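# Slide tray plate onto the bar's bare end

## Task

Move the plate sitting on the tray onto the bar end closest to the tray (the end without a nut), sliding it on until it rests against the plate already there, which must not be moved. At the end the bar must lie on the table, and neither hand may be touching the bar or any of its plates.

## Robot and tools

Robot: two arms, left_arm and right_arm, each ending in a five-jointed dexterous hand with index, middle, ring fingers and a thumb. right_arm has a right hand and left_arm a mirrored left hand. Measured bases in the scene frame: left_arm at (-0.020, +0.291, 0) m, quat_wxyz (+1.000, 0, 0, -0.008); right_arm at (-0.016, -0.356, 0) m, quat_wxyz (+1.000, 0, 0, +0.020). A camera stand sits behind the arms. Loose objects may occasionally get a brief nudge.

Scene frame: origin at table-top height, halfway between the nominal bases; +z up, +x forward over the table, +y toward left_arm (image sides do not follow these names). Positions in results are metres and may be off by a few centimetres, worse when the arm reaches far.

Hand point axes (right hand): +z runs along the straightened fingers toward the tips, +x crosses the palm away from the thumb, +y points out of the back opposite the palm face (palm face at y = -0.062 m). On the left hand +x points toward the thumb instead. Fingertips extend to about z = +0.139 beyond the knuckles at z = -0.017. A rigid mast near the wrist (x +0.05 to +0.10, z -0.16 to -0.11, reaching y = +0.06; x sign flips on the left hand) can collide with objects. Fingertips carry rubber caps; the rest is hard plastic.

execute_actions(actions, cameras): actions is a list of actions run in sequence. Each action is a list of 1 to 15 rows; each row is one 1/30 s control step, and a short action repeats its final row to fill 15 steps (0.5 s). Every row is one flat list of 48 numbers in [-1, 1] covering both arms, even when only one moves:
1-6: left_arm dx, dy, dz, rx, ry, rz
7-22: left hand's 16 hinge goals
23-24: left current_limit, speed
25-30: right_arm dx, dy, dz, rx, ry, rz
31-46: right hand's 16 hinge goals
47-48: right current_limit, speed.

Arm numbers are offsets, not poses: each row gives the target relative to the arm's Hand target as it stood when the action began, expressed along that Hand target's own axes. Rows inside one action do not accumulate, but each new action or call starts from the updated Hand target, so sending the same offset twice moves twice as far. Scale: 1.0 equals 0.6 m for dx, dy, dz and 180 degrees for the rotation vector rx, ry, rz. Orientation commands are clipped to within 40 degrees of the measured orientation each step. Arms often stop short, and the right elbow droops under load; re-send or add the missing distance. A very small move may not start. To release a push, command the target back beyond where the hand actually is.

Hand numbers, per hand, in this exact order: index_abd, index_mcp, index_pip, index_dip, middle_abd, middle_mcp, middle_pip, middle_dip, ring_abd, ring_mcp, ring_pip, ring_dip, thumb_cmc, thumb_axl, thumb_mcp, thumb_ipl. These are absolute goal angles scaled linearly between stops (degrees at +1, at -1; value when straight): _abd (-60, +60; 0.00), _mcp (-18, +128; 0.75), _pip (-29, +108; 0.58), _dip (-21, +117; 0.70), thumb_cmc (-20, +120; 0.71), thumb_axl (-27, +140; 0.68), thumb_mcp (-69, +109; 0.23), thumb_ipl (-77, +108; 0.17). Moving toward -1 curls fingers into the palm, swings _abd away from the thumb, and brings the thumb round in front of the palm. A zero is a real goal; to hold a hand unchanged, repeat its hand_goal, hand_current_limit and hand_speed. current_limit maps -1..+1 to 0..550 mA (floor 11 mA); speed sets hinge rate as (speed+1)/2 of 8.5 rad/s. Start values: +0.4 and -0.6. Settings persist until rewritten.

Grip force grows with how far the goal lies past the object surface, up to the current cap. Motors drawing 495 mA or more accumulate time; after 5 s they shut off for 10 s (overload), so avoid squeezing at full current for long.

cameras: names to return, ["all"], [] for none; omitted or null means all only when actions is empty. Names: cam_high (896x504), cam_low (896x504), cam_left_wrist (616x616), cam_right_wrist (616x616). An empty actions list just reports state with images.

Results: per arm end_effector_position and end_effector_quat_wxyz (scene frame), Hand target (next offsets count from it), joint positions, velocities (may read within noise), torques (include gravity; numbers 3 and 4 wrap at ±28 N m), and per hand hand_goal, hand_measured, hand_current_ma (positive pushes toward -1), hand_state (moving, goal, blocked, overload), hand_current_limit, hand_speed. MOTOR HOT appears near 85 °C; at 100 °C that arm drops limp for 30-60 s or longer. Holding loads, long stretches and pushing into unreachable targets heat motors. An arm stop discards hand commands sent meanwhile. Joint ranges (rad): waist ±2.880, shoulder 0 to 3.142, elbow 0 to 3.019, wrist pitch -1.693 to 1.571, wrist yaw ±1.571, wrist roll ±2.094. The robot keeps its last command while you deliberate.

zoom_image(camera, region): enlarges [x0, y0, x1, y1] pixels (top-left origin, at most 504 by 504) of that camera's most recent image.

finished_scene(scene): ends the current scene, given as its integer number; irreversible, and the goal must hold without the robot.

Avoid: dropping anything or letting a part fall, releasing parts still moving, striking the table or heavy objects hard, collisions or pressure between the two arms (including one hand gripping the other's fingers), and anything leaving the table.

Each tool is called by a JSON object that holds its "name" and its "arguments", one argument or row to a line.

## Session

{"name": "execute_actions", "arguments": {
  "actions": []
}}

Scene clock: 0.00 s.
left_arm: end_effector_position=(+0.6458, +0.4962, +0.1664) hand_goal=(+0.000, +0.754, +0.576, +0.696, +0.000, +0.754, +0.576, +0.696, +0.000, +0.754, +0.576, +0.696, +0.714, +0.678, +0.226, +0.168) hand_measured=(+0.000, +0.754, +0.576, +0.696, +0.000, +0.754, +0.576, +0.696, +0.000, +0.754, +0.576, +0.696, +0.714, +0.678, +0.226, +0.168) hand_current_ma=(+0, +0, +0, +0, +0, +0, +0, +0, +0, +0, +0, +0, +0, +0, +0, +0) hand_state=(goal, goal, goal, goal, goal, goal, goal, goal, goal, goal, goal, goal, goal, goal, goal, goal) hand_current_limit=0.40 hand_speed=-0.60 end_effector_quat_wxyz=(+0.632, +0.685, +0.356, +0.073) | right_arm: end_effector_position=(+0.4723, -0.3526, +0.1756) hand_goal=(+0.000, +0.754, +0.576, +0.696, +0.000, +0.754, +0.576, +0.696, +0.000, +0.754, +0.576, +0.696, +0.714, +0.678, +0.226, +0.168) hand_measured=(+0.000, +0.754, +0.576, +0.696, +0.000, +0.754, +0.576, +0.696, +0.000, +0.754, +0.576, +0.696, +0.714, +0.678, +0.226, +0.168) hand_current_ma=(+0, +0, +0, +0, +0, +0, +0, +0, +0, +0, +0, +0, +0, +0, +0, +0) hand_state=(goal, goal, goal, goal, goal, goal, goal, goal, goal, goal, goal, goal, goal, goal, goal, goal) hand_current_limit=0.40 hand_speed=-0.60 end_effector_quat_wxyz=(+0.066, +0.537, +0.836, -0.092)
Joint positions: left_arm=[0.581 2.146 1.568 -0.845 1.377 1.055] | right_arm=[0.031 1.417 1.168 -1.326 0.226 -0.358]
Joint velocities: within noise
Joint torques (N m): no reading
Heat: left arm: hottest shoulder 37 °C; right arm: hottest wrist yaw 33 °C.
Hand target: left_arm +0.6507, +0.4993, +0.1802; +0.631, +0.689, +0.346, +0.085 | right_arm +0.4810, -0.3520, +0.1895; +0.078, +0.538, +0.835, -0.083

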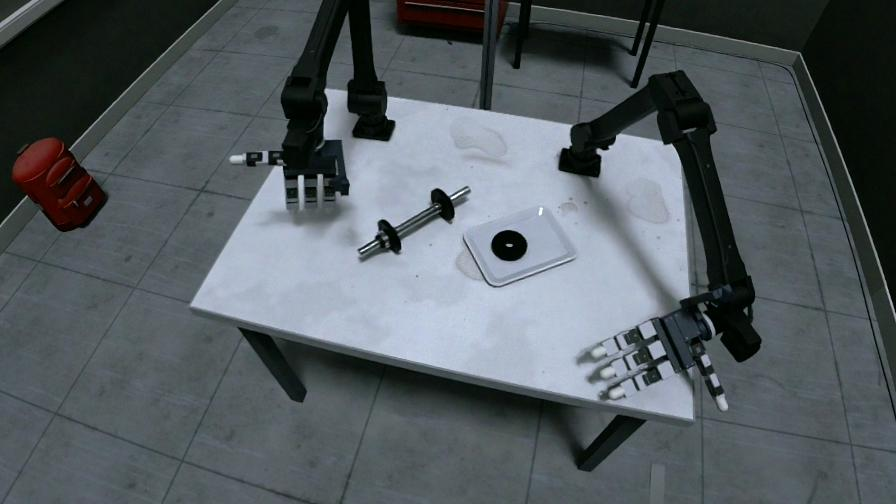

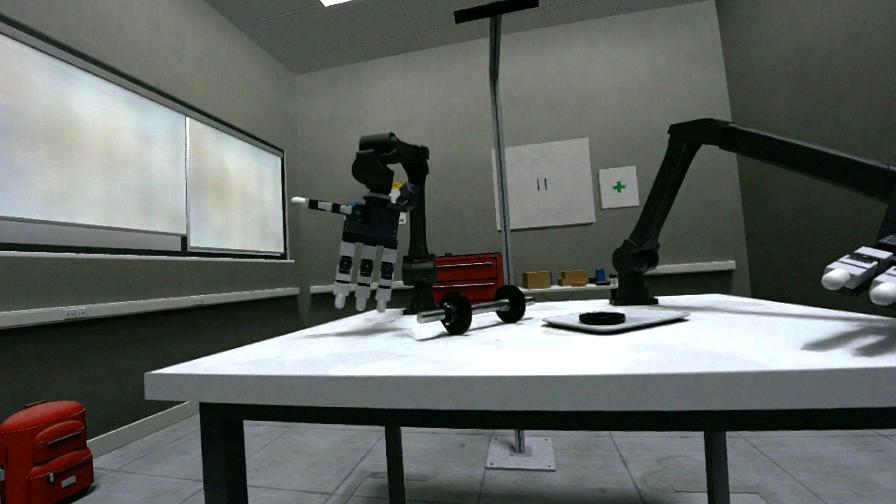

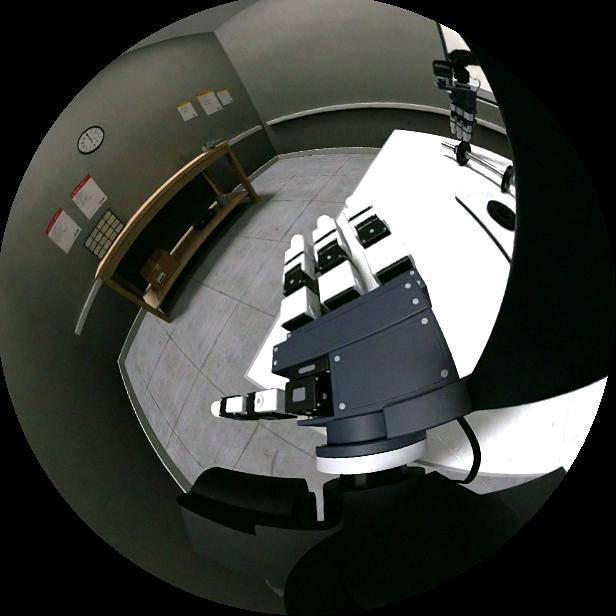

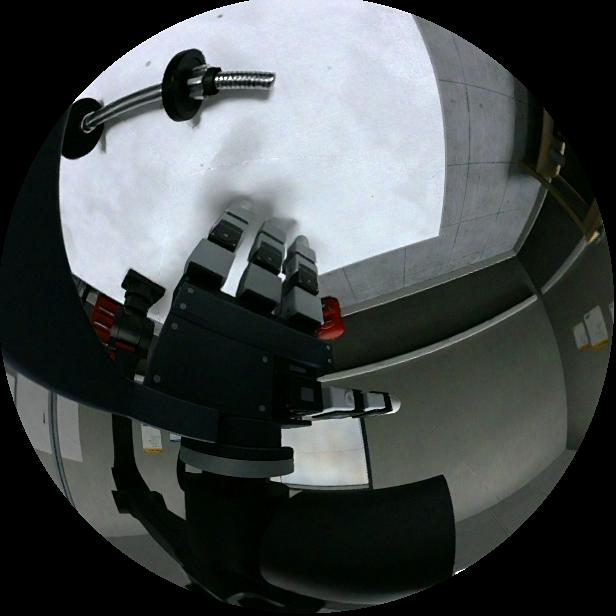

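{"name": "zoom_image", "arguments": {
  "camera": "cam_high",
  "region": [340, 170, 600, 300]
}}

{"name": "zoom_image", "arguments": {
  "camera": "cam_low",
  "region": [400, 260, 700, 360]
}}

{"name": "zoom_image", "arguments": {
  "camera": "cam_right_wrist",
  "region": [50, 20, 350, 200]
}}

{"name": "zoom_image", "arguments": {
  "camera": "cam_left_wrist",
  "region": [400, 100, 560, 260]
}}

Scaled by 1.938.

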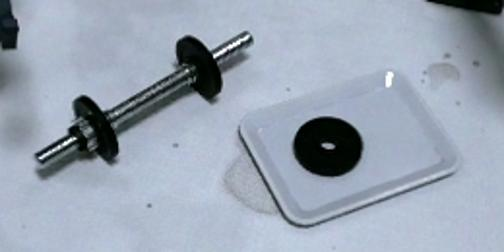

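Scaled by 1.680.

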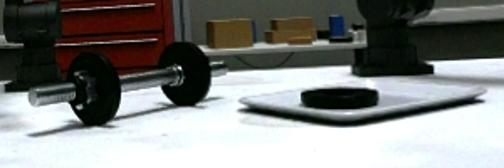

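Scaled by 1.680 from the camera's 616x616 image, which has a finer 880x880 frame.

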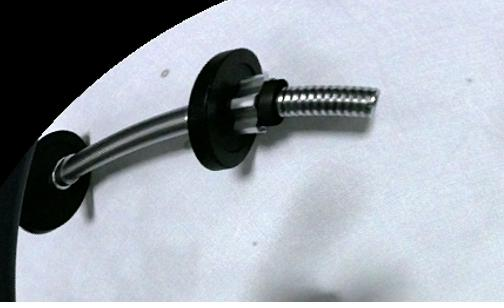

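Scaled by 3.150 from the camera's 616x616 image, which has a finer 880x880 frame.

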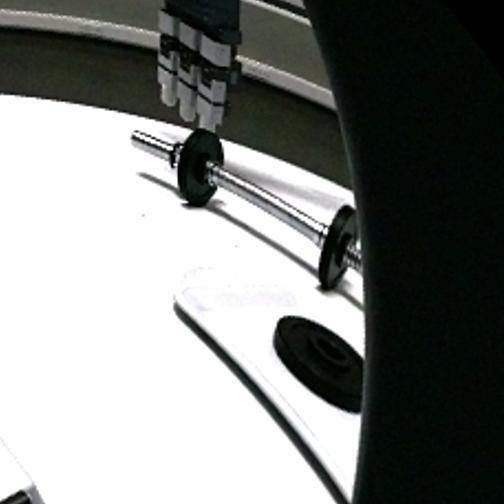

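{"name": "execute_actions", "arguments": {
  "actions": [
    [[-0.0462,0.0495,-0.0311,0,0,0,0,0.754,0.576,0.696,0,0.754,0.576,0.696,0,0.754,0.576,0.696,0.714,0.678,0.226,0.168,0.4,-0.6,0,0,0,0,0,0,0,0.754,0.576,0.696,0,0.754,0.576,0.696,0,0.754,0.576,0.696,0.714,0.678,0.226,0.168,0.4,-0.6]],
    [[-0.0462,0.0495,-0.0311,0,0,0,0,0.754,0.576,0.696,0,0.754,0.576,0.696,0,0.754,0.576,0.696,0.714,0.678,0.226,0.168,0.4,-0.6,0,0,0,0,0,0,0,0.754,0.576,0.696,0,0.754,0.576,0.696,0,0.754,0.576,0.696,0.714,0.678,0.226,0.168,0.4,-0.6]],
    [[-0.0462,0.0495,-0.0311,0,0,0,0,0.754,0.576,0.696,0,0.754,0.576,0.696,0,0.754,0.576,0.696,0.714,0.678,0.226,0.168,0.4,-0.6,0,0,0,0,0,0,0,0.754,0.576,0.696,0,0.754,0.576,0.696,0,0.754,0.576,0.696,0.714,0.678,0.226,0.168,0.4,-0.6]]
  ]
}}

Scene clock: 344.67 s.
left_arm: end_effector_position=(+0.5891, +0.4938, +0.2870) hand_goal=(+0.000, +0.754, +0.576, +0.696, +0.000, +0.754, +0.576, +0.696, +0.000, +0.754, +0.576, +0.696, +0.714, +0.678, +0.226, +0.168) hand_measured=(+0.000, +0.762, +0.576, +0.696, +0.000, +0.762, +0.576, +0.696, +0.000, +0.760, +0.576, +0.696, +0.720, +0.678, +0.226, +0.168) hand_current_ma=(+0, +2, +0, +0, +0, +2, +0, +0, +0, +2, +0, +0, +1, +0, +0, +0) hand_state=(goal, goal, goal, goal, goal, goal, goal, goal, goal, goal, goal, goal, goal, goal, goal, goal) hand_current_limit=0.40 hand_speed=-0.60 end_effector_quat_wxyz=(+0.633, +0.684, +0.355, +0.075) | right_arm: end_effector_position=(+0.4723, -0.3526, +0.1756) hand_goal=(+0.000, +0.754, +0.576, +0.696, +0.000, +0.754, +0.576, +0.696, +0.000, +0.754, +0.576, +0.696, +0.714, +0.678, +0.226, +0.168) hand_measured=(+0.000, +0.754, +0.576, +0.696, +0.000, +0.754, +0.576, +0.696, +0.000, +0.754, +0.576, +0.696, +0.714, +0.678, +0.224, +0.168) hand_current_ma=(+0, +0, +0, +0, +0, +0, +0, +0, +0, +0, +0, +0, +0, +0, +0, +0) hand_state=(goal, goal, goal, goal, goal, goal, goal, goal, goal, goal, goal, goal, goal, goal, goal, goal) hand_current_limit=0.40 hand_speed=-0.60 end_effector_quat_wxyz=(+0.066, +0.537, +0.836, -0.092)
Joint positions: left_arm=[0.63 1.928 1.557 -1.293 1.38 1.305] | right_arm=[0.031 1.417 1.168 -1.326 0.226 -0.358]
Joint torques (N m): left_arm=[0.09 -18.67 10.84 -0.12 1.25 0.07] | right_arm=[-0.62 -10.81 11.08 0.34 0.39 0.02]
Heat: left arm: hottest shoulder 42 °C; right arm: hottest elbow 39 °C.
Hand target: left_arm +0.5906, +0.4994, +0.2999; +0.631, +0.689, +0.346, +0.085 | right_arm +0.4810, -0.3520, +0.1895; +0.078, +0.538, +0.835, -0.083
Off the commanded pose: left_arm 0.014 m, 2 deg | right_arm 0.016 m, 2 deg.

{"name": "execute_actions", "arguments": {
  "actions": [
    [[0,0,0,0.0202,0.0207,-0.0776,0,0.959,-0.153,-0.101,0,0.959,-0.153,-0.101,0,1,-0.737,-0.174,-0.571,0.677,-0.056,0.168,0.4,-0.6,0,0,0,0,0,0,0,0.754,0.576,0.696,0,0.754,0.576,0.696,0,0.754,0.576,0.696,0.714,0.678,0.226,0.168,0.4,-0.6]],
    [[0,0,0,0.0202,0.0207,-0.0776,0,0.959,-0.153,-0.101,0,0.959,-0.153,-0.101,0,1,-0.737,-0.174,-0.571,0.677,-0.056,0.168,0.4,-0.6,0,0,0,0,0,0,0,0.754,0.576,0.696,0,0.754,0.576,0.696,0,0.754,0.576,0.696,0.714,0.678,0.226,0.168,0.4,-0.6]],
    [[0,0,0,0.0202,0.0207,-0.0776,0,0.959,-0.153,-0.101,0,0.959,-0.153,-0.101,0,1,-0.737,-0.174,-0.571,0.677,-0.056,0.168,0.4,-0.6,0,0,0,0,0,0,0,0.754,0.576,0.696,0,0.754,0.576,0.696,0,0.754,0.576,0.696,0.714,0.678,0.226,0.168,0.4,-0.6]],
    [[0,0,0,0.0202,0.0207,-0.0776,0,0.959,-0.153,-0.101,0,0.959,-0.153,-0.101,0,1,-0.737,-0.174,-0.571,0.677,-0.056,0.168,0.4,-0.6,0,0,0,0,0,0,0,0.754,0.576,0.696,0,0.754,0.576,0.696,0,0.754,0.576,0.696,0.714,0.678,0.226,0.168,0.4,-0.6]],
    [[0,0,0,0.0202,0.0207,-0.0776,0,0.959,-0.153,-0.101,0,0.959,-0.153,-0.101,0,1,-0.737,-0.174,-0.571,0.677,-0.056,0.168,0.4,-0.6,0,0,0,0,0,0,0,0.754,0.576,0.696,0,0.754,0.576,0.696,0,0.754,0.576,0.696,0.714,0.678,0.226,0.168,0.4,-0.6]]
  ],
  "cameras": ["cam_high","cam_left_wrist"]
}}

Scene clock: 357.37 s.
left_arm: end_effector_position=(+0.5781, +0.4956, +0.2772) hand_goal=(+0.000, +0.960, -0.152, -0.100, +0.000, +0.960, -0.152, -0.100, +0.000, +1.000, -0.736, -0.174, -0.570, +0.678, -0.056, +0.168) hand_measured=(+0.000, +0.962, -0.148, -0.098, +0.000, +0.960, -0.148, -0.096, +0.000, +1.000, -0.732, -0.172, -0.556, +0.678, -0.056, +0.168) hand_current_ma=(+0, +0, +1, +0, +0, +0, +1, +0, +0, +0, +1, +0, +5, +0, +0, +0) hand_state=(goal, goal, goal, goal, goal, goal, goal, goal, goal, goal, goal, goal, goal, goal, goal, goal) hand_current_limit=0.40 hand_speed=-0.60 end_effector_quat_wxyz=(+0.390, +0.424, +0.778, -0.250) | right_arm: end_effector_position=(+0.4723, -0.3526, +0.1756) hand_goal=(+0.000, +0.754, +0.576, +0.696, +0.000, +0.754, +0.576, +0.696, +0.000, +0.754, +0.576, +0.696, +0.714, +0.678, +0.226, +0.168) hand_measured=(+0.000, +0.754, +0.576, +0.696, +0.000, +0.754, +0.576, +0.696, +0.000, +0.754, +0.576, +0.696, +0.714, +0.678, +0.224, +0.168) hand_current_ma=(+0, +0, +0, +0, +0, +0, +0, +0, +0, +0, +0, +0, +0, +0, +0, +0) hand_state=(goal, goal, goal, goal, goal, goal, goal, goal, goal, goal, goal, goal, goal, goal, goal, goal) hand_current_limit=0.40 hand_speed=-0.60 end_effector_quat_wxyz=(+0.066, +0.537, +0.836, -0.092)
Joint positions: left_arm=[0.552 1.766 1.726 -1.58 0.964 -0.01] | right_arm=[0.031 1.417 1.168 -1.326 0.226 -0.358]
Joint torques (N m): left_arm=[-1.26 -15.91 15.09 0.03 0.91 -0.13] | right_arm=[-0.62 -10.81 11.1 0.36 0.38 0.01]
Heat: left arm: hottest shoulder 43 °C; right arm: hottest elbow 39 °C.
Hand target: left_arm +0.5906, +0.4994, +0.2999; +0.396, +0.432, +0.774, -0.237 | right_arm +0.4810, -0.3520, +0.1895; +0.078, +0.538, +0.835, -0.083
Off the commanded pose: left_arm 0.026 m, 2 deg | right_arm 0.016 m, 2 deg.
Images, in order (width x height): cam_high 896x504, cam_left_wrist 616x616.

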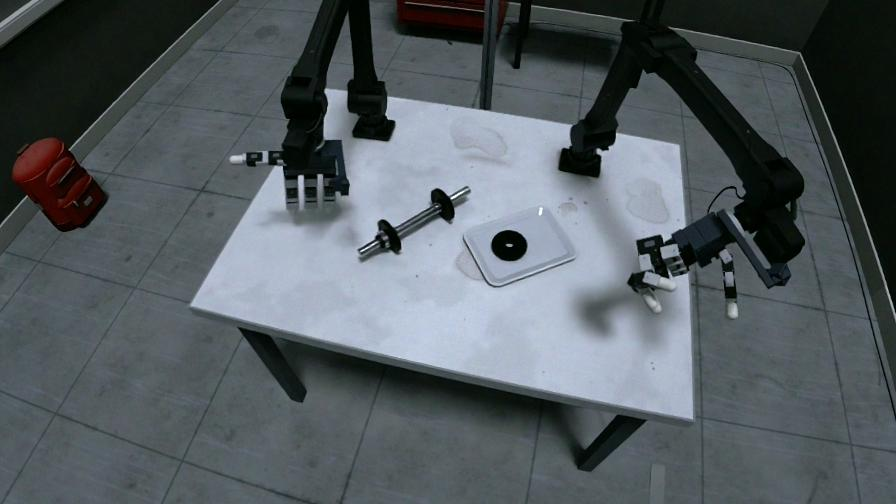

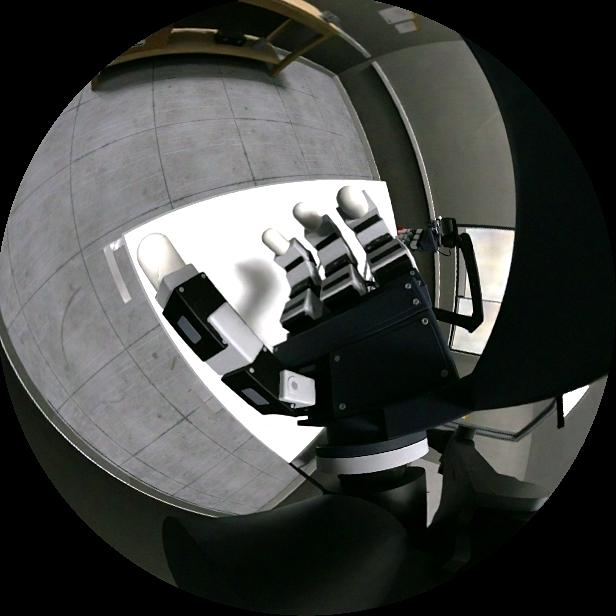

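{"name": "execute_actions", "arguments": {
  "actions": [
    [[0,0,0,0.0202,0.0207,-0.0776,0,0.959,-0.153,-0.101,0,0.959,-0.153,-0.101,0,1,-0.737,-0.174,-0.571,0.677,-0.056,0.168,0.4,-0.6,0,0,0,0,0,0,0,0.754,0.576,0.696,0,0.754,0.576,0.696,0,0.754,0.576,0.696,0.714,0.678,0.226,0.168,0.4,-0.6]],
    [[0,0,0,0.0202,0.0207,-0.0776,0,0.959,-0.153,-0.101,0,0.959,-0.153,-0.101,0,1,-0.737,-0.174,-0.571,0.677,-0.056,0.168,0.4,-0.6,0,0,0,0,0,0,0,0.754,0.576,0.696,0,0.754,0.576,0.696,0,0.754,0.576,0.696,0.714,0.678,0.226,0.168,0.4,-0.6]],
    [[0,0,0,0.0202,0.0207,-0.0776,0,0.959,-0.153,-0.101,0,0.959,-0.153,-0.101,0,1,-0.737,-0.174,-0.571,0.677,-0.056,0.168,0.4,-0.6,0,0,0,0,0,0,0,0.754,0.576,0.696,0,0.754,0.576,0.696,0,0.754,0.576,0.696,0.714,0.678,0.226,0.168,0.4,-0.6]],
    [[0,0,0,0.0202,0.0207,-0.0776,0,0.959,-0.153,-0.101,0,0.959,-0.153,-0.101,0,1,-0.737,-0.174,-0.571,0.677,-0.056,0.168,0.4,-0.6,0,0,0,0,0,0,0,0.754,0.576,0.696,0,0.754,0.576,0.696,0,0.754,0.576,0.696,0.714,0.678,0.226,0.168,0.4,-0.6]],
    [[0,0,0,0.0202,0.0207,-0.0776,0,0.959,-0.153,-0.101,0,0.959,-0.153,-0.101,0,1,-0.737,-0.174,-0.571,0.677,-0.056,0.168,0.4,-0.6,0,0,0,0,0,0,0,0.754,0.576,0.696,0,0.754,0.576,0.696,0,0.754,0.576,0.696,0.714,0.678,0.226,0.168,0.4,-0.6]]
  ]
}}

Scene clock: 369.37 s.
left_arm: end_effector_position=(+0.5807, +0.4932, +0.2811) hand_goal=(+0.000, +0.960, -0.152, -0.100, +0.000, +0.960, -0.152, -0.100, +0.000, +1.000, -0.736, -0.174, -0.570, +0.678, -0.056, +0.168) hand_measured=(+0.000, +0.954, -0.150, -0.098, +0.000, +0.956, -0.150, -0.096, +0.000, +0.996, -0.732, -0.172, -0.564, +0.678, -0.056, +0.168) hand_current_ma=(+0, -1, +0, +0, +0, -1, +0, +0, +0, +0, +1, +0, +1, +0, +0, +0) hand_state=(goal, goal, goal, goal, goal, goal, goal, goal, goal, goal, goal, goal, goal, goal, goal, goal) hand_current_limit=0.40 hand_speed=-0.60 end_effector_quat_wxyz=(+0.182, -0.075, +0.900, -0.389) | right_arm: end_effector_position=(+0.4723, -0.3526, +0.1756) hand_goal=(+0.000, +0.754, +0.576, +0.696, +0.000, +0.754, +0.576, +0.696, +0.000, +0.754, +0.576, +0.696, +0.714, +0.678, +0.226, +0.168) hand_measured=(+0.000, +0.754, +0.576, +0.696, +0.000, +0.754, +0.576, +0.696, +0.000, +0.754, +0.576, +0.696, +0.714, +0.678, +0.224, +0.168) hand_current_ma=(+0, +0, +0, +0, +0, +0, +0, +0, +0, +0, +0, +0, +0, +0, +0, +0) hand_state=(goal, goal, goal, goal, goal, goal, goal, goal, goal, goal, goal, goal, goal, goal, goal, goal) hand_current_limit=0.40 hand_speed=-0.60 end_effector_quat_wxyz=(+0.066, +0.537, +0.836, -0.092)
Joint positions: left_arm=[0.466 1.983 2.2 -1.701 0.885 -1.328] | right_arm=[0.031 1.417 1.168 -1.326 0.226 -0.358]
Joint torques (N m): left_arm=[0.44 -19.14 14.83 0.18 1.06 -0.17] | right_arm=[-0.67 -10.93 11.06 0.31 0.38 0.01]
Heat: left arm: hottest shoulder 42 °C; right arm: hottest elbow 39 °C.
Hand target: left_arm +0.5906, +0.4994, +0.3000; +0.000, -0.001, +0.886, -0.463 | right_arm +0.4810, -0.3520, +0.1895; +0.078, +0.538, +0.835, -0.083
Off the commanded pose: left_arm 0.022 m, 24 deg | right_arm 0.016 m, 2 deg.
joint sent to its limit (left arm) — joint 4 (wrist pitch), lower limit. The joint targets are off in orientation, not in position.

{"name": "execute_actions", "arguments": {
  "actions": [
    [[0.0723,-0.0413,0.117,0,0,0,0,0.959,-0.153,-0.101,0,0.959,-0.153,-0.101,0,1,-0.737,-0.174,-0.571,0.677,-0.056,0.168,0.4,-0.6,0,0,0,0,0,0,0,0.754,0.576,0.696,0,0.754,0.576,0.696,0,0.754,0.576,0.696,0.714,0.678,0.226,0.168,0.4,-0.6]],
    [[0.0723,-0.0413,0.117,0,0,0,0,0.959,-0.153,-0.101,0,0.959,-0.153,-0.101,0,1,-0.737,-0.174,-0.571,0.677,-0.056,0.168,0.4,-0.6,0,0,0,0,0,0,0,0.754,0.576,0.696,0,0.754,0.576,0.696,0,0.754,0.576,0.696,0.714,0.678,0.226,0.168,0.4,-0.6]],
    [[0.0723,-0.0413,0.117,0,0,0,0,0.959,-0.153,-0.101,0,0.959,-0.153,-0.101,0,1,-0.737,-0.174,-0.571,0.677,-0.056,0.168,0.4,-0.6,0,0,0,0,0,0,0,0.754,0.576,0.696,0,0.754,0.576,0.696,0,0.754,0.576,0.696,0.714,0.678,0.226,0.168,0.4,-0.6]],
    [[0.0723,-0.0413,0.117,0,0,0,0,0.959,-0.153,-0.101,0,0.959,-0.153,-0.101,0,1,-0.737,-0.174,-0.571,0.677,-0.056,0.168,0.4,-0.6,0,0,0,0,0,0,0,0.754,0.576,0.696,0,0.754,0.576,0.696,0,0.754,0.576,0.696,0.714,0.678,0.226,0.168,0.4,-0.6]]
  ],
  "cameras": ["cam_high","cam_left_wrist"]
}}

Scene clock: 377.70 s.
left_arm: end_effector_position=(+0.4188, +0.2094, +0.2178) hand_goal=(+0.000, +0.960, -0.152, -0.100, +0.000, +0.960, -0.152, -0.100, +0.000, +1.000, -0.736, -0.174, -0.570, +0.678, -0.056, +0.168) hand_measured=(+0.000, +0.952, -0.150, -0.098, +0.000, +0.954, -0.150, -0.096, +0.000, +0.994, -0.734, -0.172, -0.570, +0.678, -0.056, +0.168) hand_current_ma=(+0, -2, +0, +0, +0, -2, +0, +0, +0, -1, +0, +0, +0, +0, +0, +0) hand_state=(goal, goal, goal, goal, goal, goal, goal, goal, goal, goal, goal, goal, goal, goal, goal, goal) hand_current_limit=0.40 hand_speed=-0.60 end_effector_quat_wxyz=(-0.008, +0.002, +0.885, -0.465) | right_arm: end_effector_position=(+0.4723, -0.3526, +0.1756) hand_goal=(+0.000, +0.754, +0.576, +0.696, +0.000, +0.754, +0.576, +0.696, +0.000, +0.754, +0.576, +0.696, +0.714, +0.678, +0.226, +0.168) hand_measured=(+0.000, +0.754, +0.576, +0.696, +0.000, +0.754, +0.576, +0.696, +0.000, +0.754, +0.576, +0.696, +0.714, +0.678, +0.224, +0.168) hand_current_ma=(+0, +0, +0, +0, +0, +0, +0, +0, +0, +0, +0, +0, +0, +0, +0, +0) hand_state=(goal, goal, goal, goal, goal, goal, goal, goal, goal, goal, goal, goal, goal, goal, goal, goal) hand_current_limit=0.40 hand_speed=-0.60 end_effector_quat_wxyz=(+0.066, +0.537, +0.836, -0.092)
Joint positions: left_arm=[0.044 1.576 1.447 -1.513 0.965 -1.501] | right_arm=[0.031 1.417 1.168 -1.326 0.226 -0.358]
Joint torques (N m): left_arm=[0.56 -15.68 8.36 0.42 0.85 -0.27] | right_arm=[-0.62 -10.99 11.06 0.32 0.38 0.02]
Heat: left arm: hottest shoulder 42 °C; right arm: hottest elbow 39 °C.
Hand target: left_arm +0.4175, +0.2121, +0.2210; +0.000, -0.001, +0.886, -0.463 | right_arm +0.4810, -0.3520, +0.1895; +0.078, +0.538, +0.835, -0.083
Off the commanded pose: left_arm 0.004 m, 1 deg | right_arm 0.016 m, 2 deg.
Images, in order (width x height): cam_high 896x504, cam_left_wrist 616x616.

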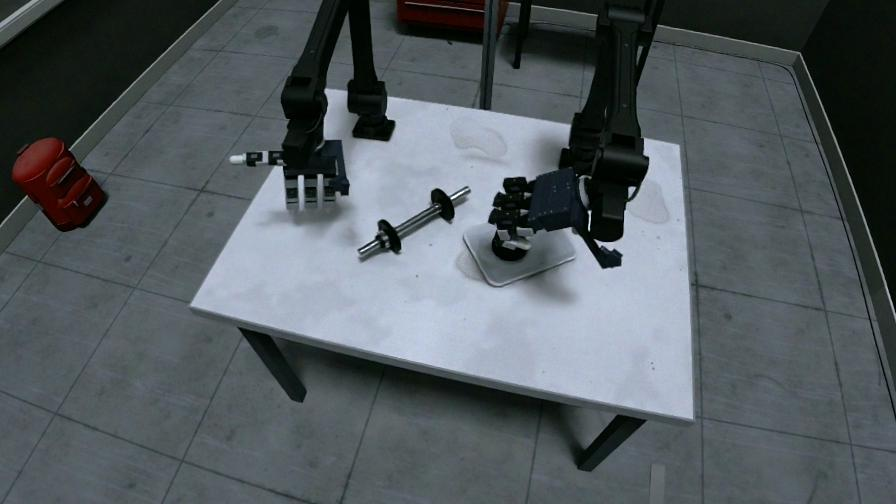

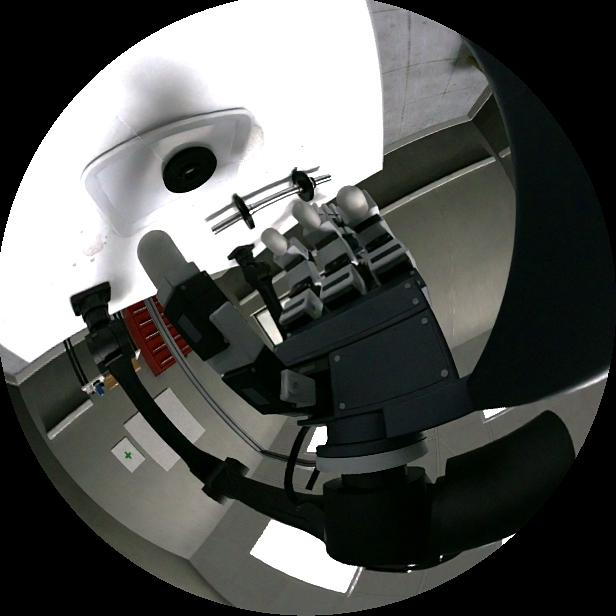

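{"name": "zoom_image", "arguments": {
  "camera": "cam_high",
  "region": [450, 130, 670, 300]
}}

{"name": "zoom_image", "arguments": {
  "camera": "cam_left_wrist",
  "region": [70, 90, 420, 440]
}}

Scaled by 2.291.

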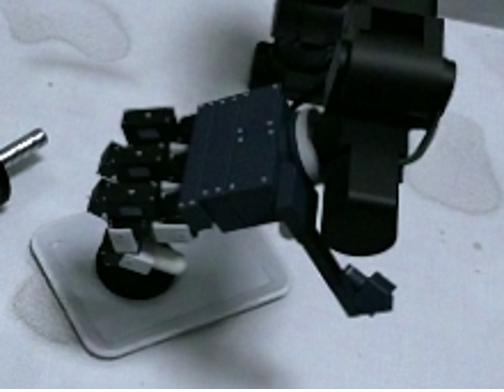

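Scaled by 1.440 from the camera's 616x616 image, which has a finer 880x880 frame.

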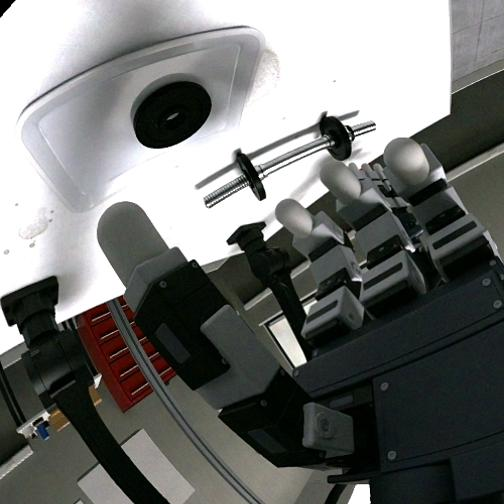

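{"name": "execute_actions", "arguments": {
  "actions": [
    [[0.0336,0.039,0.0809,0,0,0,0,0.959,-0.153,-0.101,0,0.959,-0.153,-0.101,0,1,-0.737,-0.174,-0.571,0.677,-0.056,0.168,0.4,-0.6,0,0,0,0,0,0,0,0.754,0.576,0.696,0,0.754,0.576,0.696,0,0.754,0.576,0.696,0.714,0.678,0.226,0.168,0.4,-0.6]],
    [[0.0336,0.039,0.0809,0,0,0,0,0.959,-0.153,-0.101,0,0.959,-0.153,-0.101,0,1,-0.737,-0.174,-0.571,0.677,-0.056,0.168,0.4,-0.6,0,0,0,0,0,0,0,0.754,0.576,0.696,0,0.754,0.576,0.696,0,0.754,0.576,0.696,0.714,0.678,0.226,0.168,0.4,-0.6]],
    [[0.0336,0.039,0.0809,0,0,0,0,0.959,-0.153,-0.101,0,0.959,-0.153,-0.101,0,1,-0.737,-0.174,-0.571,0.677,-0.056,0.168,0.4,-0.6,0,0,0,0,0,0,0,0.754,0.576,0.696,0,0.754,0.576,0.696,0,0.754,0.576,0.696,0.714,0.678,0.226,0.168,0.4,-0.6]]
  ],
  "cameras": ["cam_high","cam_low","cam_left_wrist"]
}}

{"name": "zoom_image", "arguments": {
  "camera": "cam_left_wrist",
  "region": [70, 90, 420, 440]
}}

{"name": "zoom_image", "arguments": {
  "camera": "cam_low",
  "region": [480, 200, 740, 360]
}}

Scene clock: 461.87 s.
left_arm: end_effector_position=(+0.3561, +0.1326, +0.0786) hand_goal=(+0.000, +0.960, -0.152, -0.100, +0.000, +0.960, -0.152, -0.100, +0.000, +1.000, -0.736, -0.174, -0.570, +0.678, -0.056, +0.168) hand_measured=(+0.000, +0.952, -0.150, -0.098, +0.000, +0.954, -0.150, -0.096, +0.000, +0.994, -0.734, -0.172, -0.570, +0.678, -0.056, +0.168) hand_current_ma=(+0, -2, +0, +0, +0, -2, +0, +0, +0, -1, +0, +0, +0, +0, +0, +0) hand_state=(goal, goal, goal, goal, goal, goal, goal, goal, goal, goal, goal, goal, goal, goal, goal, goal) hand_current_limit=0.40 hand_speed=-0.60 end_effector_quat_wxyz=(-0.007, +0.000, +0.886, -0.463) | right_arm: end_effector_position=(+0.4723, -0.3526, +0.1756) hand_goal=(+0.000, +0.754, +0.576, +0.696, +0.000, +0.754, +0.576, +0.696, +0.000, +0.754, +0.576, +0.696, +0.714, +0.678, +0.226, +0.168) hand_measured=(+0.000, +0.754, +0.576, +0.696, +0.000, +0.754, +0.576, +0.696, +0.000, +0.754, +0.576, +0.696, +0.714, +0.678, +0.224, +0.168) hand_current_ma=(+0, +0, +0, +0, +0, +0, +0, +0, +0, +0, +0, +0, +0, +0, +0, +0) hand_state=(goal, goal, goal, goal, goal, goal, goal, goal, goal, goal, goal, goal, goal, goal, goal, goal) hand_current_limit=0.40 hand_speed=-0.60 end_effector_quat_wxyz=(+0.066, +0.537, +0.836, -0.092)
Joint positions: left_arm=[-0.142 1.5 0.969 -0.838 0.948 -1.834] | right_arm=[0.031 1.417 1.168 -1.326 0.226 -0.358]
Joint torques (N m): left_arm=[0.85 -12.45 7.91 1.39 0.8 -0.26] | right_arm=[-0.62 -10.93 11.07 0.36 0.39 0.01]
Heat: left arm: hottest shoulder 40 °C; right arm: hottest elbow 40 °C.
Hand target: left_arm +0.3569, +0.1326, +0.0803; +0.000, -0.001, +0.886, -0.463 | right_arm +0.4810, -0.3520, +0.1895; +0.078, +0.538, +0.835, -0.083
Off the commanded pose: left_arm 0.002 m, 1 deg | right_arm 0.016 m, 2 deg.
Images, in order (width x height): cam_high 896x504, cam_low 896x504, cam_left_wrist 616x616.

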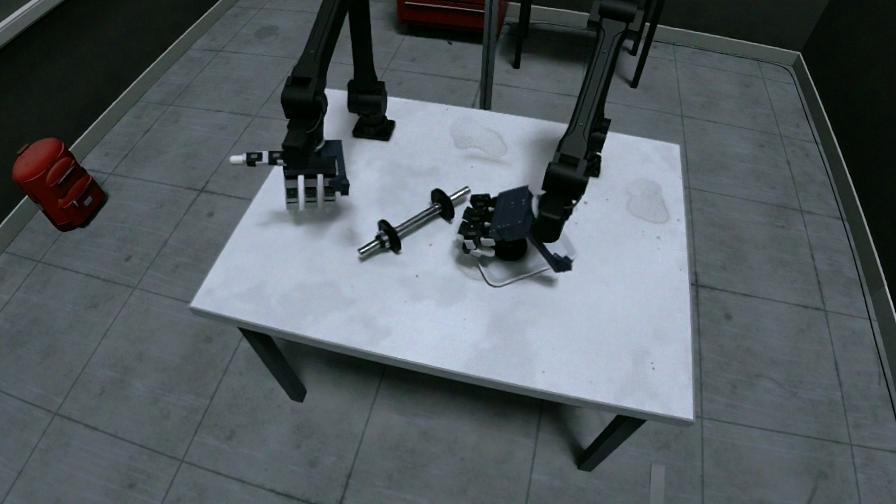

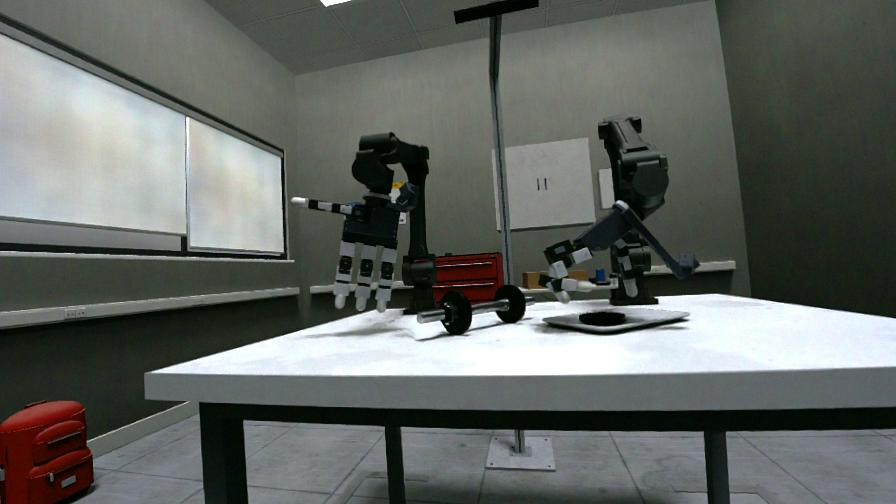

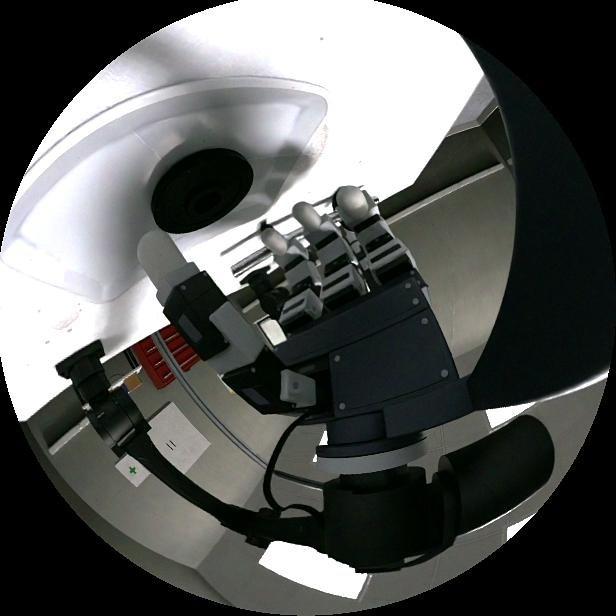

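Scaled by 1.440 from the camera's 616x616 image, which has a finer 880x880 frame.

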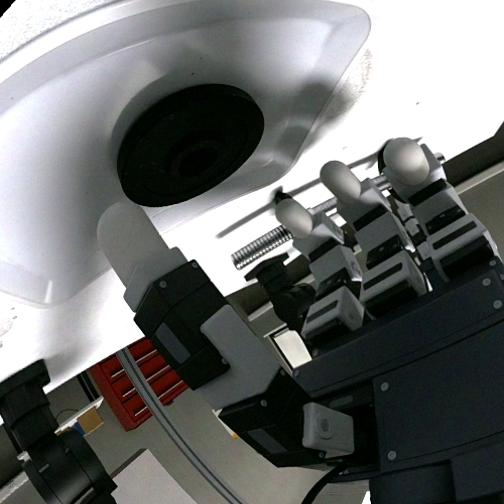

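Scaled by 1.938.

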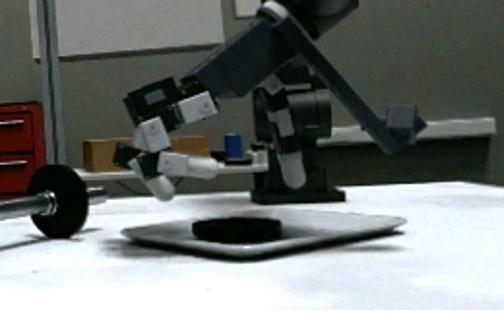

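{"name": "execute_actions", "arguments": {
  "actions": [
    [[0,0.0573,0.0198,0,0,0,0,0.959,-0.153,-0.101,0,0.959,-0.153,-0.101,0,1,-0.737,-0.174,-0.571,0.677,-0.056,0.168,0.4,-0.6,0,0,0,0,0,0,0,0.754,0.576,0.696,0,0.754,0.576,0.696,0,0.754,0.576,0.696,0.714,0.678,0.226,0.168,0.4,-0.6]]
  ],
  "cameras": ["cam_high","cam_low","cam_left_wrist"]
}}

{"name": "zoom_image", "arguments": {
  "camera": "cam_left_wrist",
  "region": [120, 120, 400, 400]
}}

{"name": "zoom_image", "arguments": {
  "camera": "cam_low",
  "region": [520, 240, 720, 360]
}}

{"name": "zoom_image", "arguments": {
  "camera": "cam_high",
  "region": [440, 180, 600, 300]
}}

Scene clock: 477.10 s.
left_arm: end_effector_position=(+0.3536, +0.1403, +0.0490) hand_goal=(+0.000, +0.960, -0.152, -0.100, +0.000, +0.960, -0.152, -0.100, +0.000, +1.000, -0.736, -0.174, -0.570, +0.678, -0.056, +0.168) hand_measured=(+0.000, +0.952, -0.150, -0.098, +0.000, +0.954, -0.150, -0.096, +0.000, +0.994, -0.734, -0.172, -0.570, +0.678, -0.056, +0.168) hand_current_ma=(+0, -2, +0, +0, +0, -2, +0, +0, +0, -1, +0, +0, +0, +0, +0, +0) hand_state=(goal, goal, goal, goal, goal, goal, goal, goal, goal, goal, goal, goal, goal, goal, goal, goal) hand_current_limit=0.40 hand_speed=-0.60 end_effector_quat_wxyz=(-0.006, -0.004, +0.887, -0.462) | right_arm: end_effector_position=(+0.4723, -0.3526, +0.1756) hand_goal=(+0.000, +0.754, +0.576, +0.696, +0.000, +0.754, +0.576, +0.696, +0.000, +0.754, +0.576, +0.696, +0.714, +0.678, +0.226, +0.168) hand_measured=(+0.000, +0.754, +0.576, +0.696, +0.000, +0.754, +0.576, +0.696, +0.000, +0.754, +0.576, +0.696, +0.714, +0.678, +0.224, +0.168) hand_current_ma=(+0, +0, +0, +0, +0, +0, +0, +0, +0, +0, +0, +0, +0, +0, +0, +0) hand_state=(goal, goal, goal, goal, goal, goal, goal, goal, goal, goal, goal, goal, goal, goal, goal, goal) hand_current_limit=0.40 hand_speed=-0.60 end_effector_quat_wxyz=(+0.066, +0.537, +0.836, -0.092)
Joint positions: left_arm=[-0.125 1.539 0.923 -0.769 0.948 -1.816] | right_arm=[0.031 1.417 1.168 -1.326 0.226 -0.358]
Joint torques (N m): left_arm=[0.44 -11.22 7.62 1.35 0.96 -0.03] | right_arm=[-0.62 -10.93 11.08 0.35 0.38 0.01]
Heat: left arm: hottest shoulder 39 °C; right arm: hottest elbow 40 °C.
Hand target: left_arm +0.3568, +0.1425, +0.0452; +0.000, -0.001, +0.886, -0.463 | right_arm +0.4810, -0.3520, +0.1895; +0.078, +0.538, +0.835, -0.083
Off the commanded pose: left_arm 0.005 m, 1 deg | right_arm 0.016 m, 2 deg.
Images, in order (width x height): cam_high 896x504, cam_low 896x504, cam_left_wrist 616x616.

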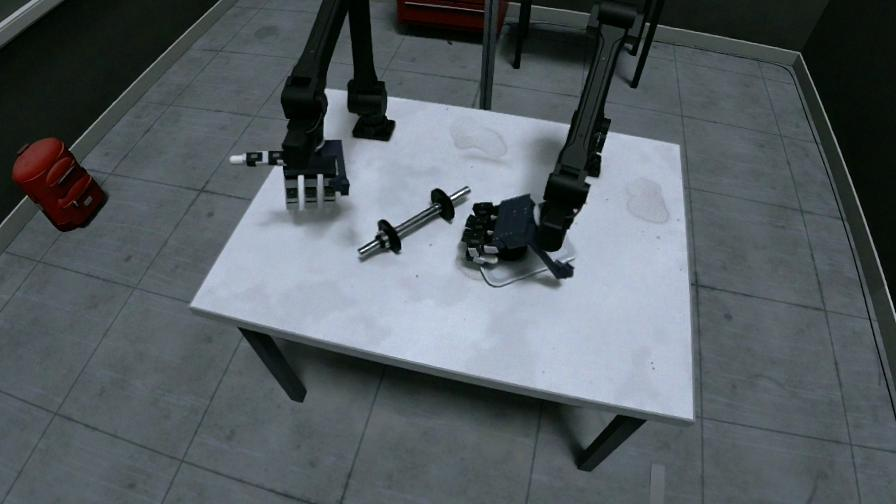

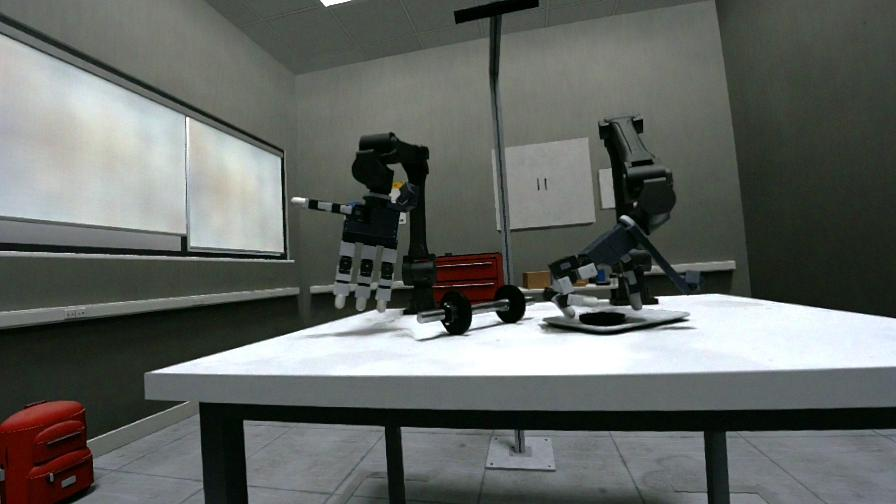

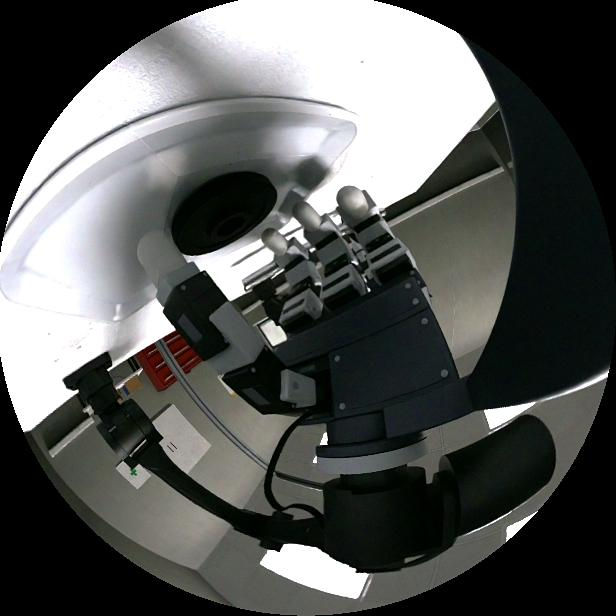

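Scaled by 1.800 from the camera's 616x616 image, which has a finer 880x880 frame.

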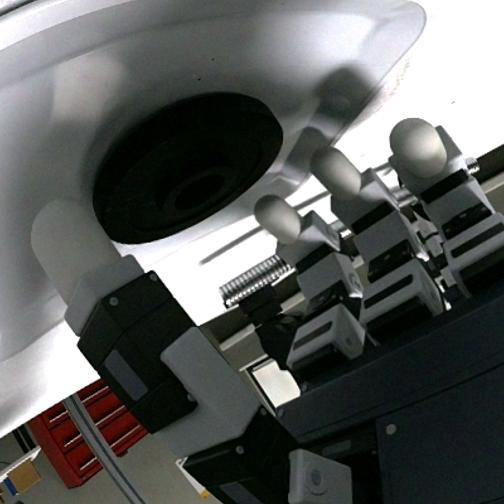

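Scaled by 2.520.

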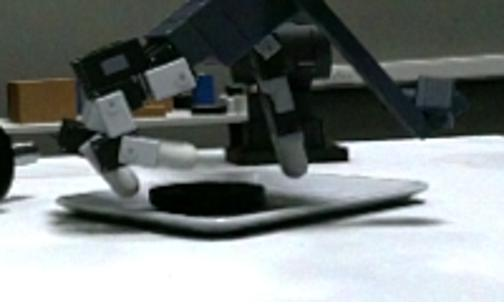

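Scaled by 3.150.

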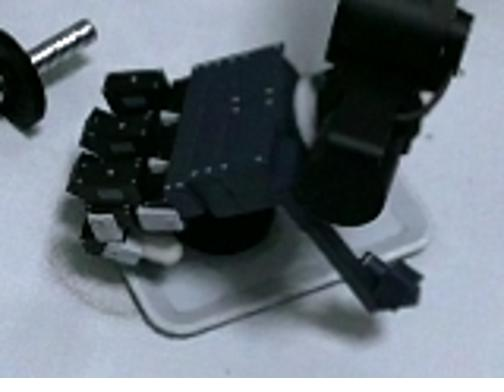

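{"name": "execute_actions", "arguments": {
  "actions": [
    [[-0.002,0.0293,0.0075,0,0,0,0,0.959,-0.153,-0.101,0,0.959,-0.153,-0.101,0,1,-0.737,-0.174,-0.571,0.677,-0.056,0.168,0.4,-0.6,0,0,0,0,0,0,0,0.754,0.576,0.696,0,0.754,0.576,0.696,0,0.754,0.576,0.696,0.714,0.678,0.226,0.168,0.4,-0.6]]
  ],
  "cameras": ["cam_low","cam_left_wrist"]
}}

{"name": "zoom_image", "arguments": {
  "camera": "cam_left_wrist",
  "region": [120, 120, 400, 400]
}}

{"name": "zoom_image", "arguments": {
  "camera": "cam_low",
  "region": [520, 240, 720, 360]
}}

Scene clock: 490.23 s.
left_arm: end_effector_position=(+0.3557, +0.1466, +0.0339) hand_goal=(+0.000, +0.960, -0.152, -0.100, +0.000, +0.960, -0.152, -0.100, +0.000, +1.000, -0.736, -0.174, -0.570, +0.678, -0.056, +0.168) hand_measured=(+0.000, +0.952, -0.150, -0.098, +0.000, +0.954, -0.152, -0.100, +0.000, +0.994, -0.734, -0.172, -0.570, +0.678, -0.056, +0.168) hand_current_ma=(+0, -2, +0, +0, +0, -1, +0, +0, +0, -1, +0, +0, +0, +0, +0, +0) hand_state=(goal, goal, goal, goal, goal, goal, goal, goal, goal, goal, goal, goal, goal, goal, goal, goal) hand_current_limit=0.40 hand_speed=-0.60 end_effector_quat_wxyz=(-0.005, -0.003, +0.887, -0.462) | right_arm: end_effector_position=(+0.4723, -0.3526, +0.1756) hand_goal=(+0.000, +0.754, +0.576, +0.696, +0.000, +0.754, +0.576, +0.696, +0.000, +0.754, +0.576, +0.696, +0.714, +0.678, +0.226, +0.168) hand_measured=(+0.000, +0.754, +0.576, +0.696, +0.000, +0.754, +0.576, +0.696, +0.000, +0.754, +0.576, +0.696, +0.714, +0.678, +0.224, +0.168) hand_current_ma=(+0, +0, +0, +0, +0, +0, +0, +0, +0, +0, +0, +0, +0, +0, +0, +0) hand_state=(goal, goal, goal, goal, goal, goal, goal, goal, goal, goal, goal, goal, goal, goal, goal, goal) hand_current_limit=0.40 hand_speed=-0.60 end_effector_quat_wxyz=(+0.066, +0.537, +0.836, -0.092)
Joint positions: left_arm=[-0.109 1.569 0.911 -0.745 0.951 -1.79] | right_arm=[0.031 1.417 1.168 -1.326 0.226 -0.358]
Joint torques (N m): left_arm=[1.38 -11.63 7.19 1.35 0.96 -0.04] | right_arm=[-0.67 -10.81 11.06 0.34 0.39 0.01]
Heat: left arm: hottest shoulder 39 °C; right arm: hottest elbow 40 °C.
Hand target: left_arm +0.3580, +0.1489, +0.0283; +0.000, -0.001, +0.886, -0.463 | right_arm +0.4810, -0.3520, +0.1895; +0.078, +0.538, +0.835, -0.083
Off the commanded pose: left_arm 0.007 m, 1 deg | right_arm 0.016 m, 2 deg.
Images, in order (width x height): cam_low 896x504, cam_left_wrist 616x616.

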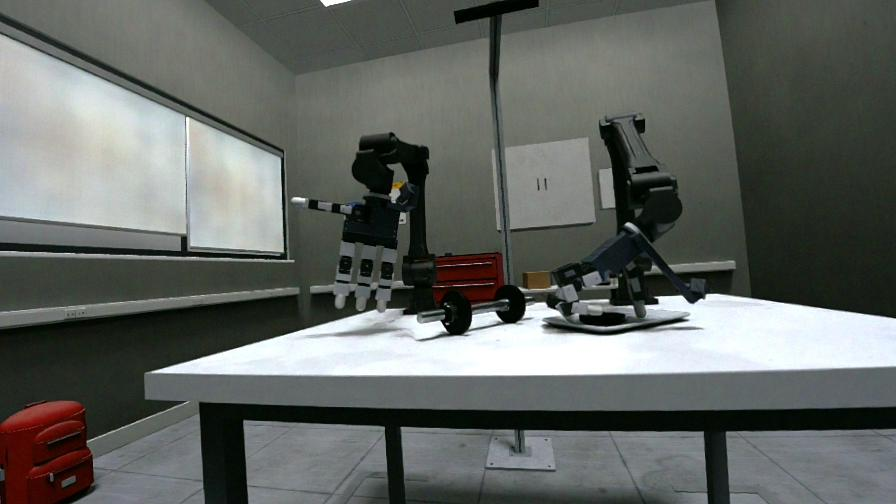

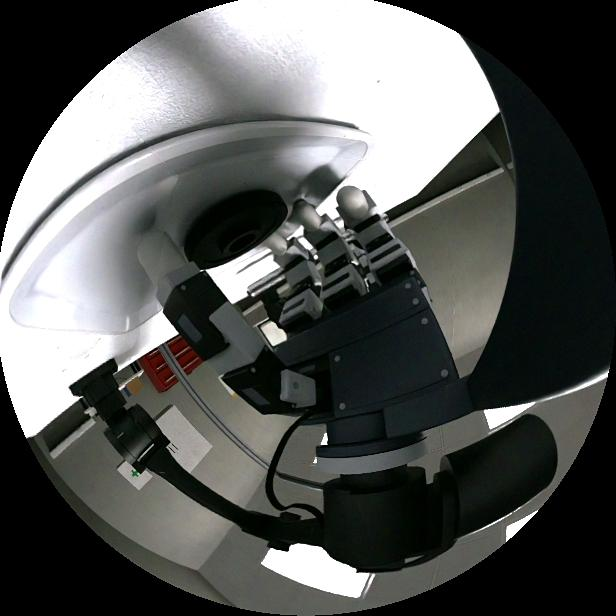

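Scaled by 1.800 from the camera's 616x616 image, which has a finer 880x880 frame.

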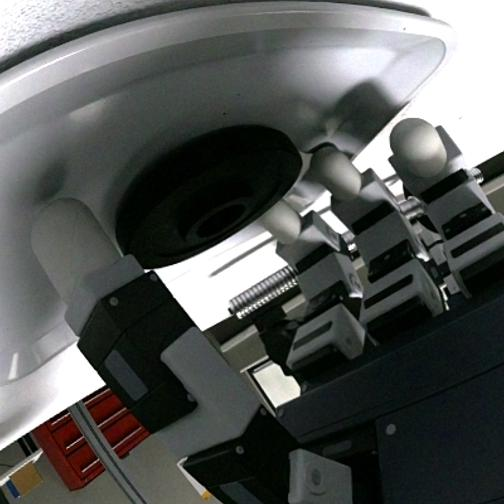

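Scaled by 2.520.

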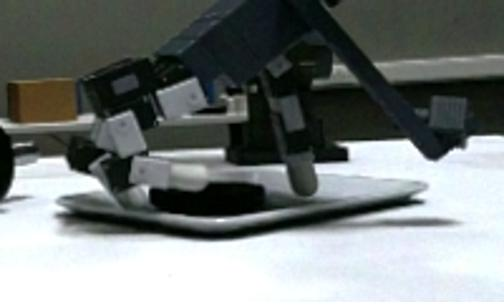

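{"name": "execute_actions", "arguments": {
  "actions": [
    [[0.0017,0.011,0.0077,0,0,0,0,0.959,-0.153,-0.101,0,0.959,-0.153,-0.101,0,1,-0.737,-0.174,-0.571,0.677,-0.056,0.168,0.4,-0.6,0,0,0,0,0,0,0,0.754,0.576,0.696,0,0.754,0.576,0.696,0,0.754,0.576,0.696,0.714,0.678,0.226,0.168,0.4,-0.6]]
  ],
  "cameras": ["cam_low"]
}}

{"name": "zoom_image", "arguments": {
  "camera": "cam_low",
  "region": [540, 270, 680, 340]
}}

Scene clock: 497.57 s.
left_arm: end_effector_position=(+0.3564, +0.1454, +0.0322) hand_goal=(+0.000, +0.960, -0.152, -0.100, +0.000, +0.960, -0.152, -0.100, +0.000, +1.000, -0.736, -0.174, -0.570, +0.678, -0.056, +0.168) hand_measured=(+0.000, +0.952, -0.150, -0.098, +0.004, +0.954, -0.162, -0.110, +0.000, +0.994, -0.734, -0.172, -0.570, +0.678, -0.056, +0.168) hand_current_ma=(+0, -2, +0, +0, +0, -1, -3, -3, +0, -1, +0, +0, +0, +0, +0, +0) hand_state=(goal, goal, goal, goal, goal, goal, goal, goal, goal, goal, goal, goal, goal, goal, goal, goal) hand_current_limit=0.40 hand_speed=-0.60 end_effector_quat_wxyz=(-0.001, +0.000, +0.885, -0.465) | right_arm: end_effector_position=(+0.4723, -0.3526, +0.1756) hand_goal=(+0.000, +0.754, +0.576, +0.696, +0.000, +0.754, +0.576, +0.696, +0.000, +0.754, +0.576, +0.696, +0.714, +0.678, +0.226, +0.168) hand_measured=(+0.000, +0.754, +0.576, +0.696, +0.000, +0.754, +0.576, +0.696, +0.000, +0.754, +0.576, +0.696, +0.714, +0.678, +0.224, +0.168) hand_current_ma=(+0, +0, +0, +0, +0, +0, +0, +0, +0, +0, +0, +0, +0, +0, +0, +0) hand_state=(goal, goal, goal, goal, goal, goal, goal, goal, goal, goal, goal, goal, goal, goal, goal, goal) hand_current_limit=0.40 hand_speed=-0.60 end_effector_quat_wxyz=(+0.066, +0.537, +0.836, -0.092)
Joint positions: left_arm=[-0.109 1.569 0.904 -0.727 0.957 -1.789] | right_arm=[0.031 1.417 1.168 -1.326 0.226 -0.358]
Joint torques (N m): left_arm=[0.73 -10.7 6.89 1.37 0.69 -0.05] | right_arm=[-0.67 -10.93 11.07 0.35 0.38 0.01]
Heat: left arm: hottest shoulder 39 °C; right arm: hottest elbow 40 °C.
Hand target: left_arm +0.3571, +0.1489, +0.0203; +0.000, -0.001, +0.886, -0.463 | right_arm +0.4810, -0.3520, +0.1895; +0.078, +0.538, +0.835, -0.083
Off the commanded pose: left_arm 0.012 m, 0 deg | right_arm 0.016 m, 2 deg.
Images, in order (width x height): cam_low 896x504.

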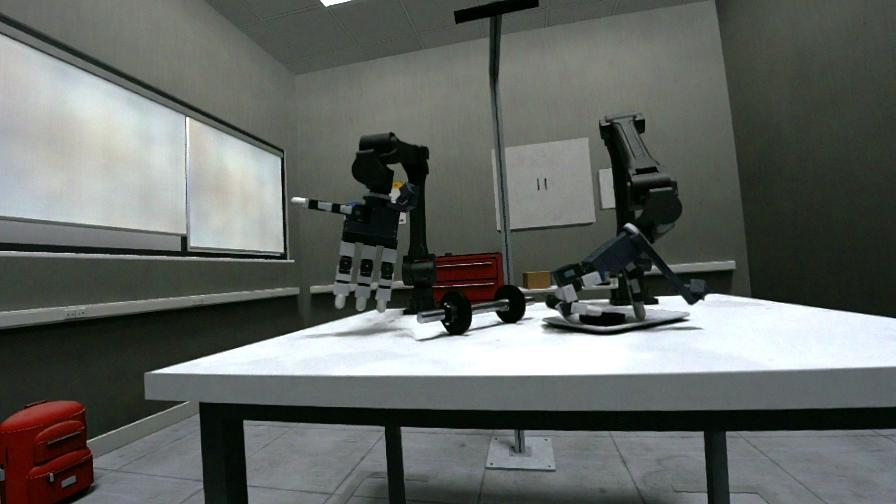

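Scaled by 3.600.

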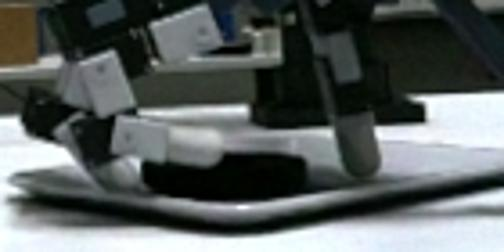

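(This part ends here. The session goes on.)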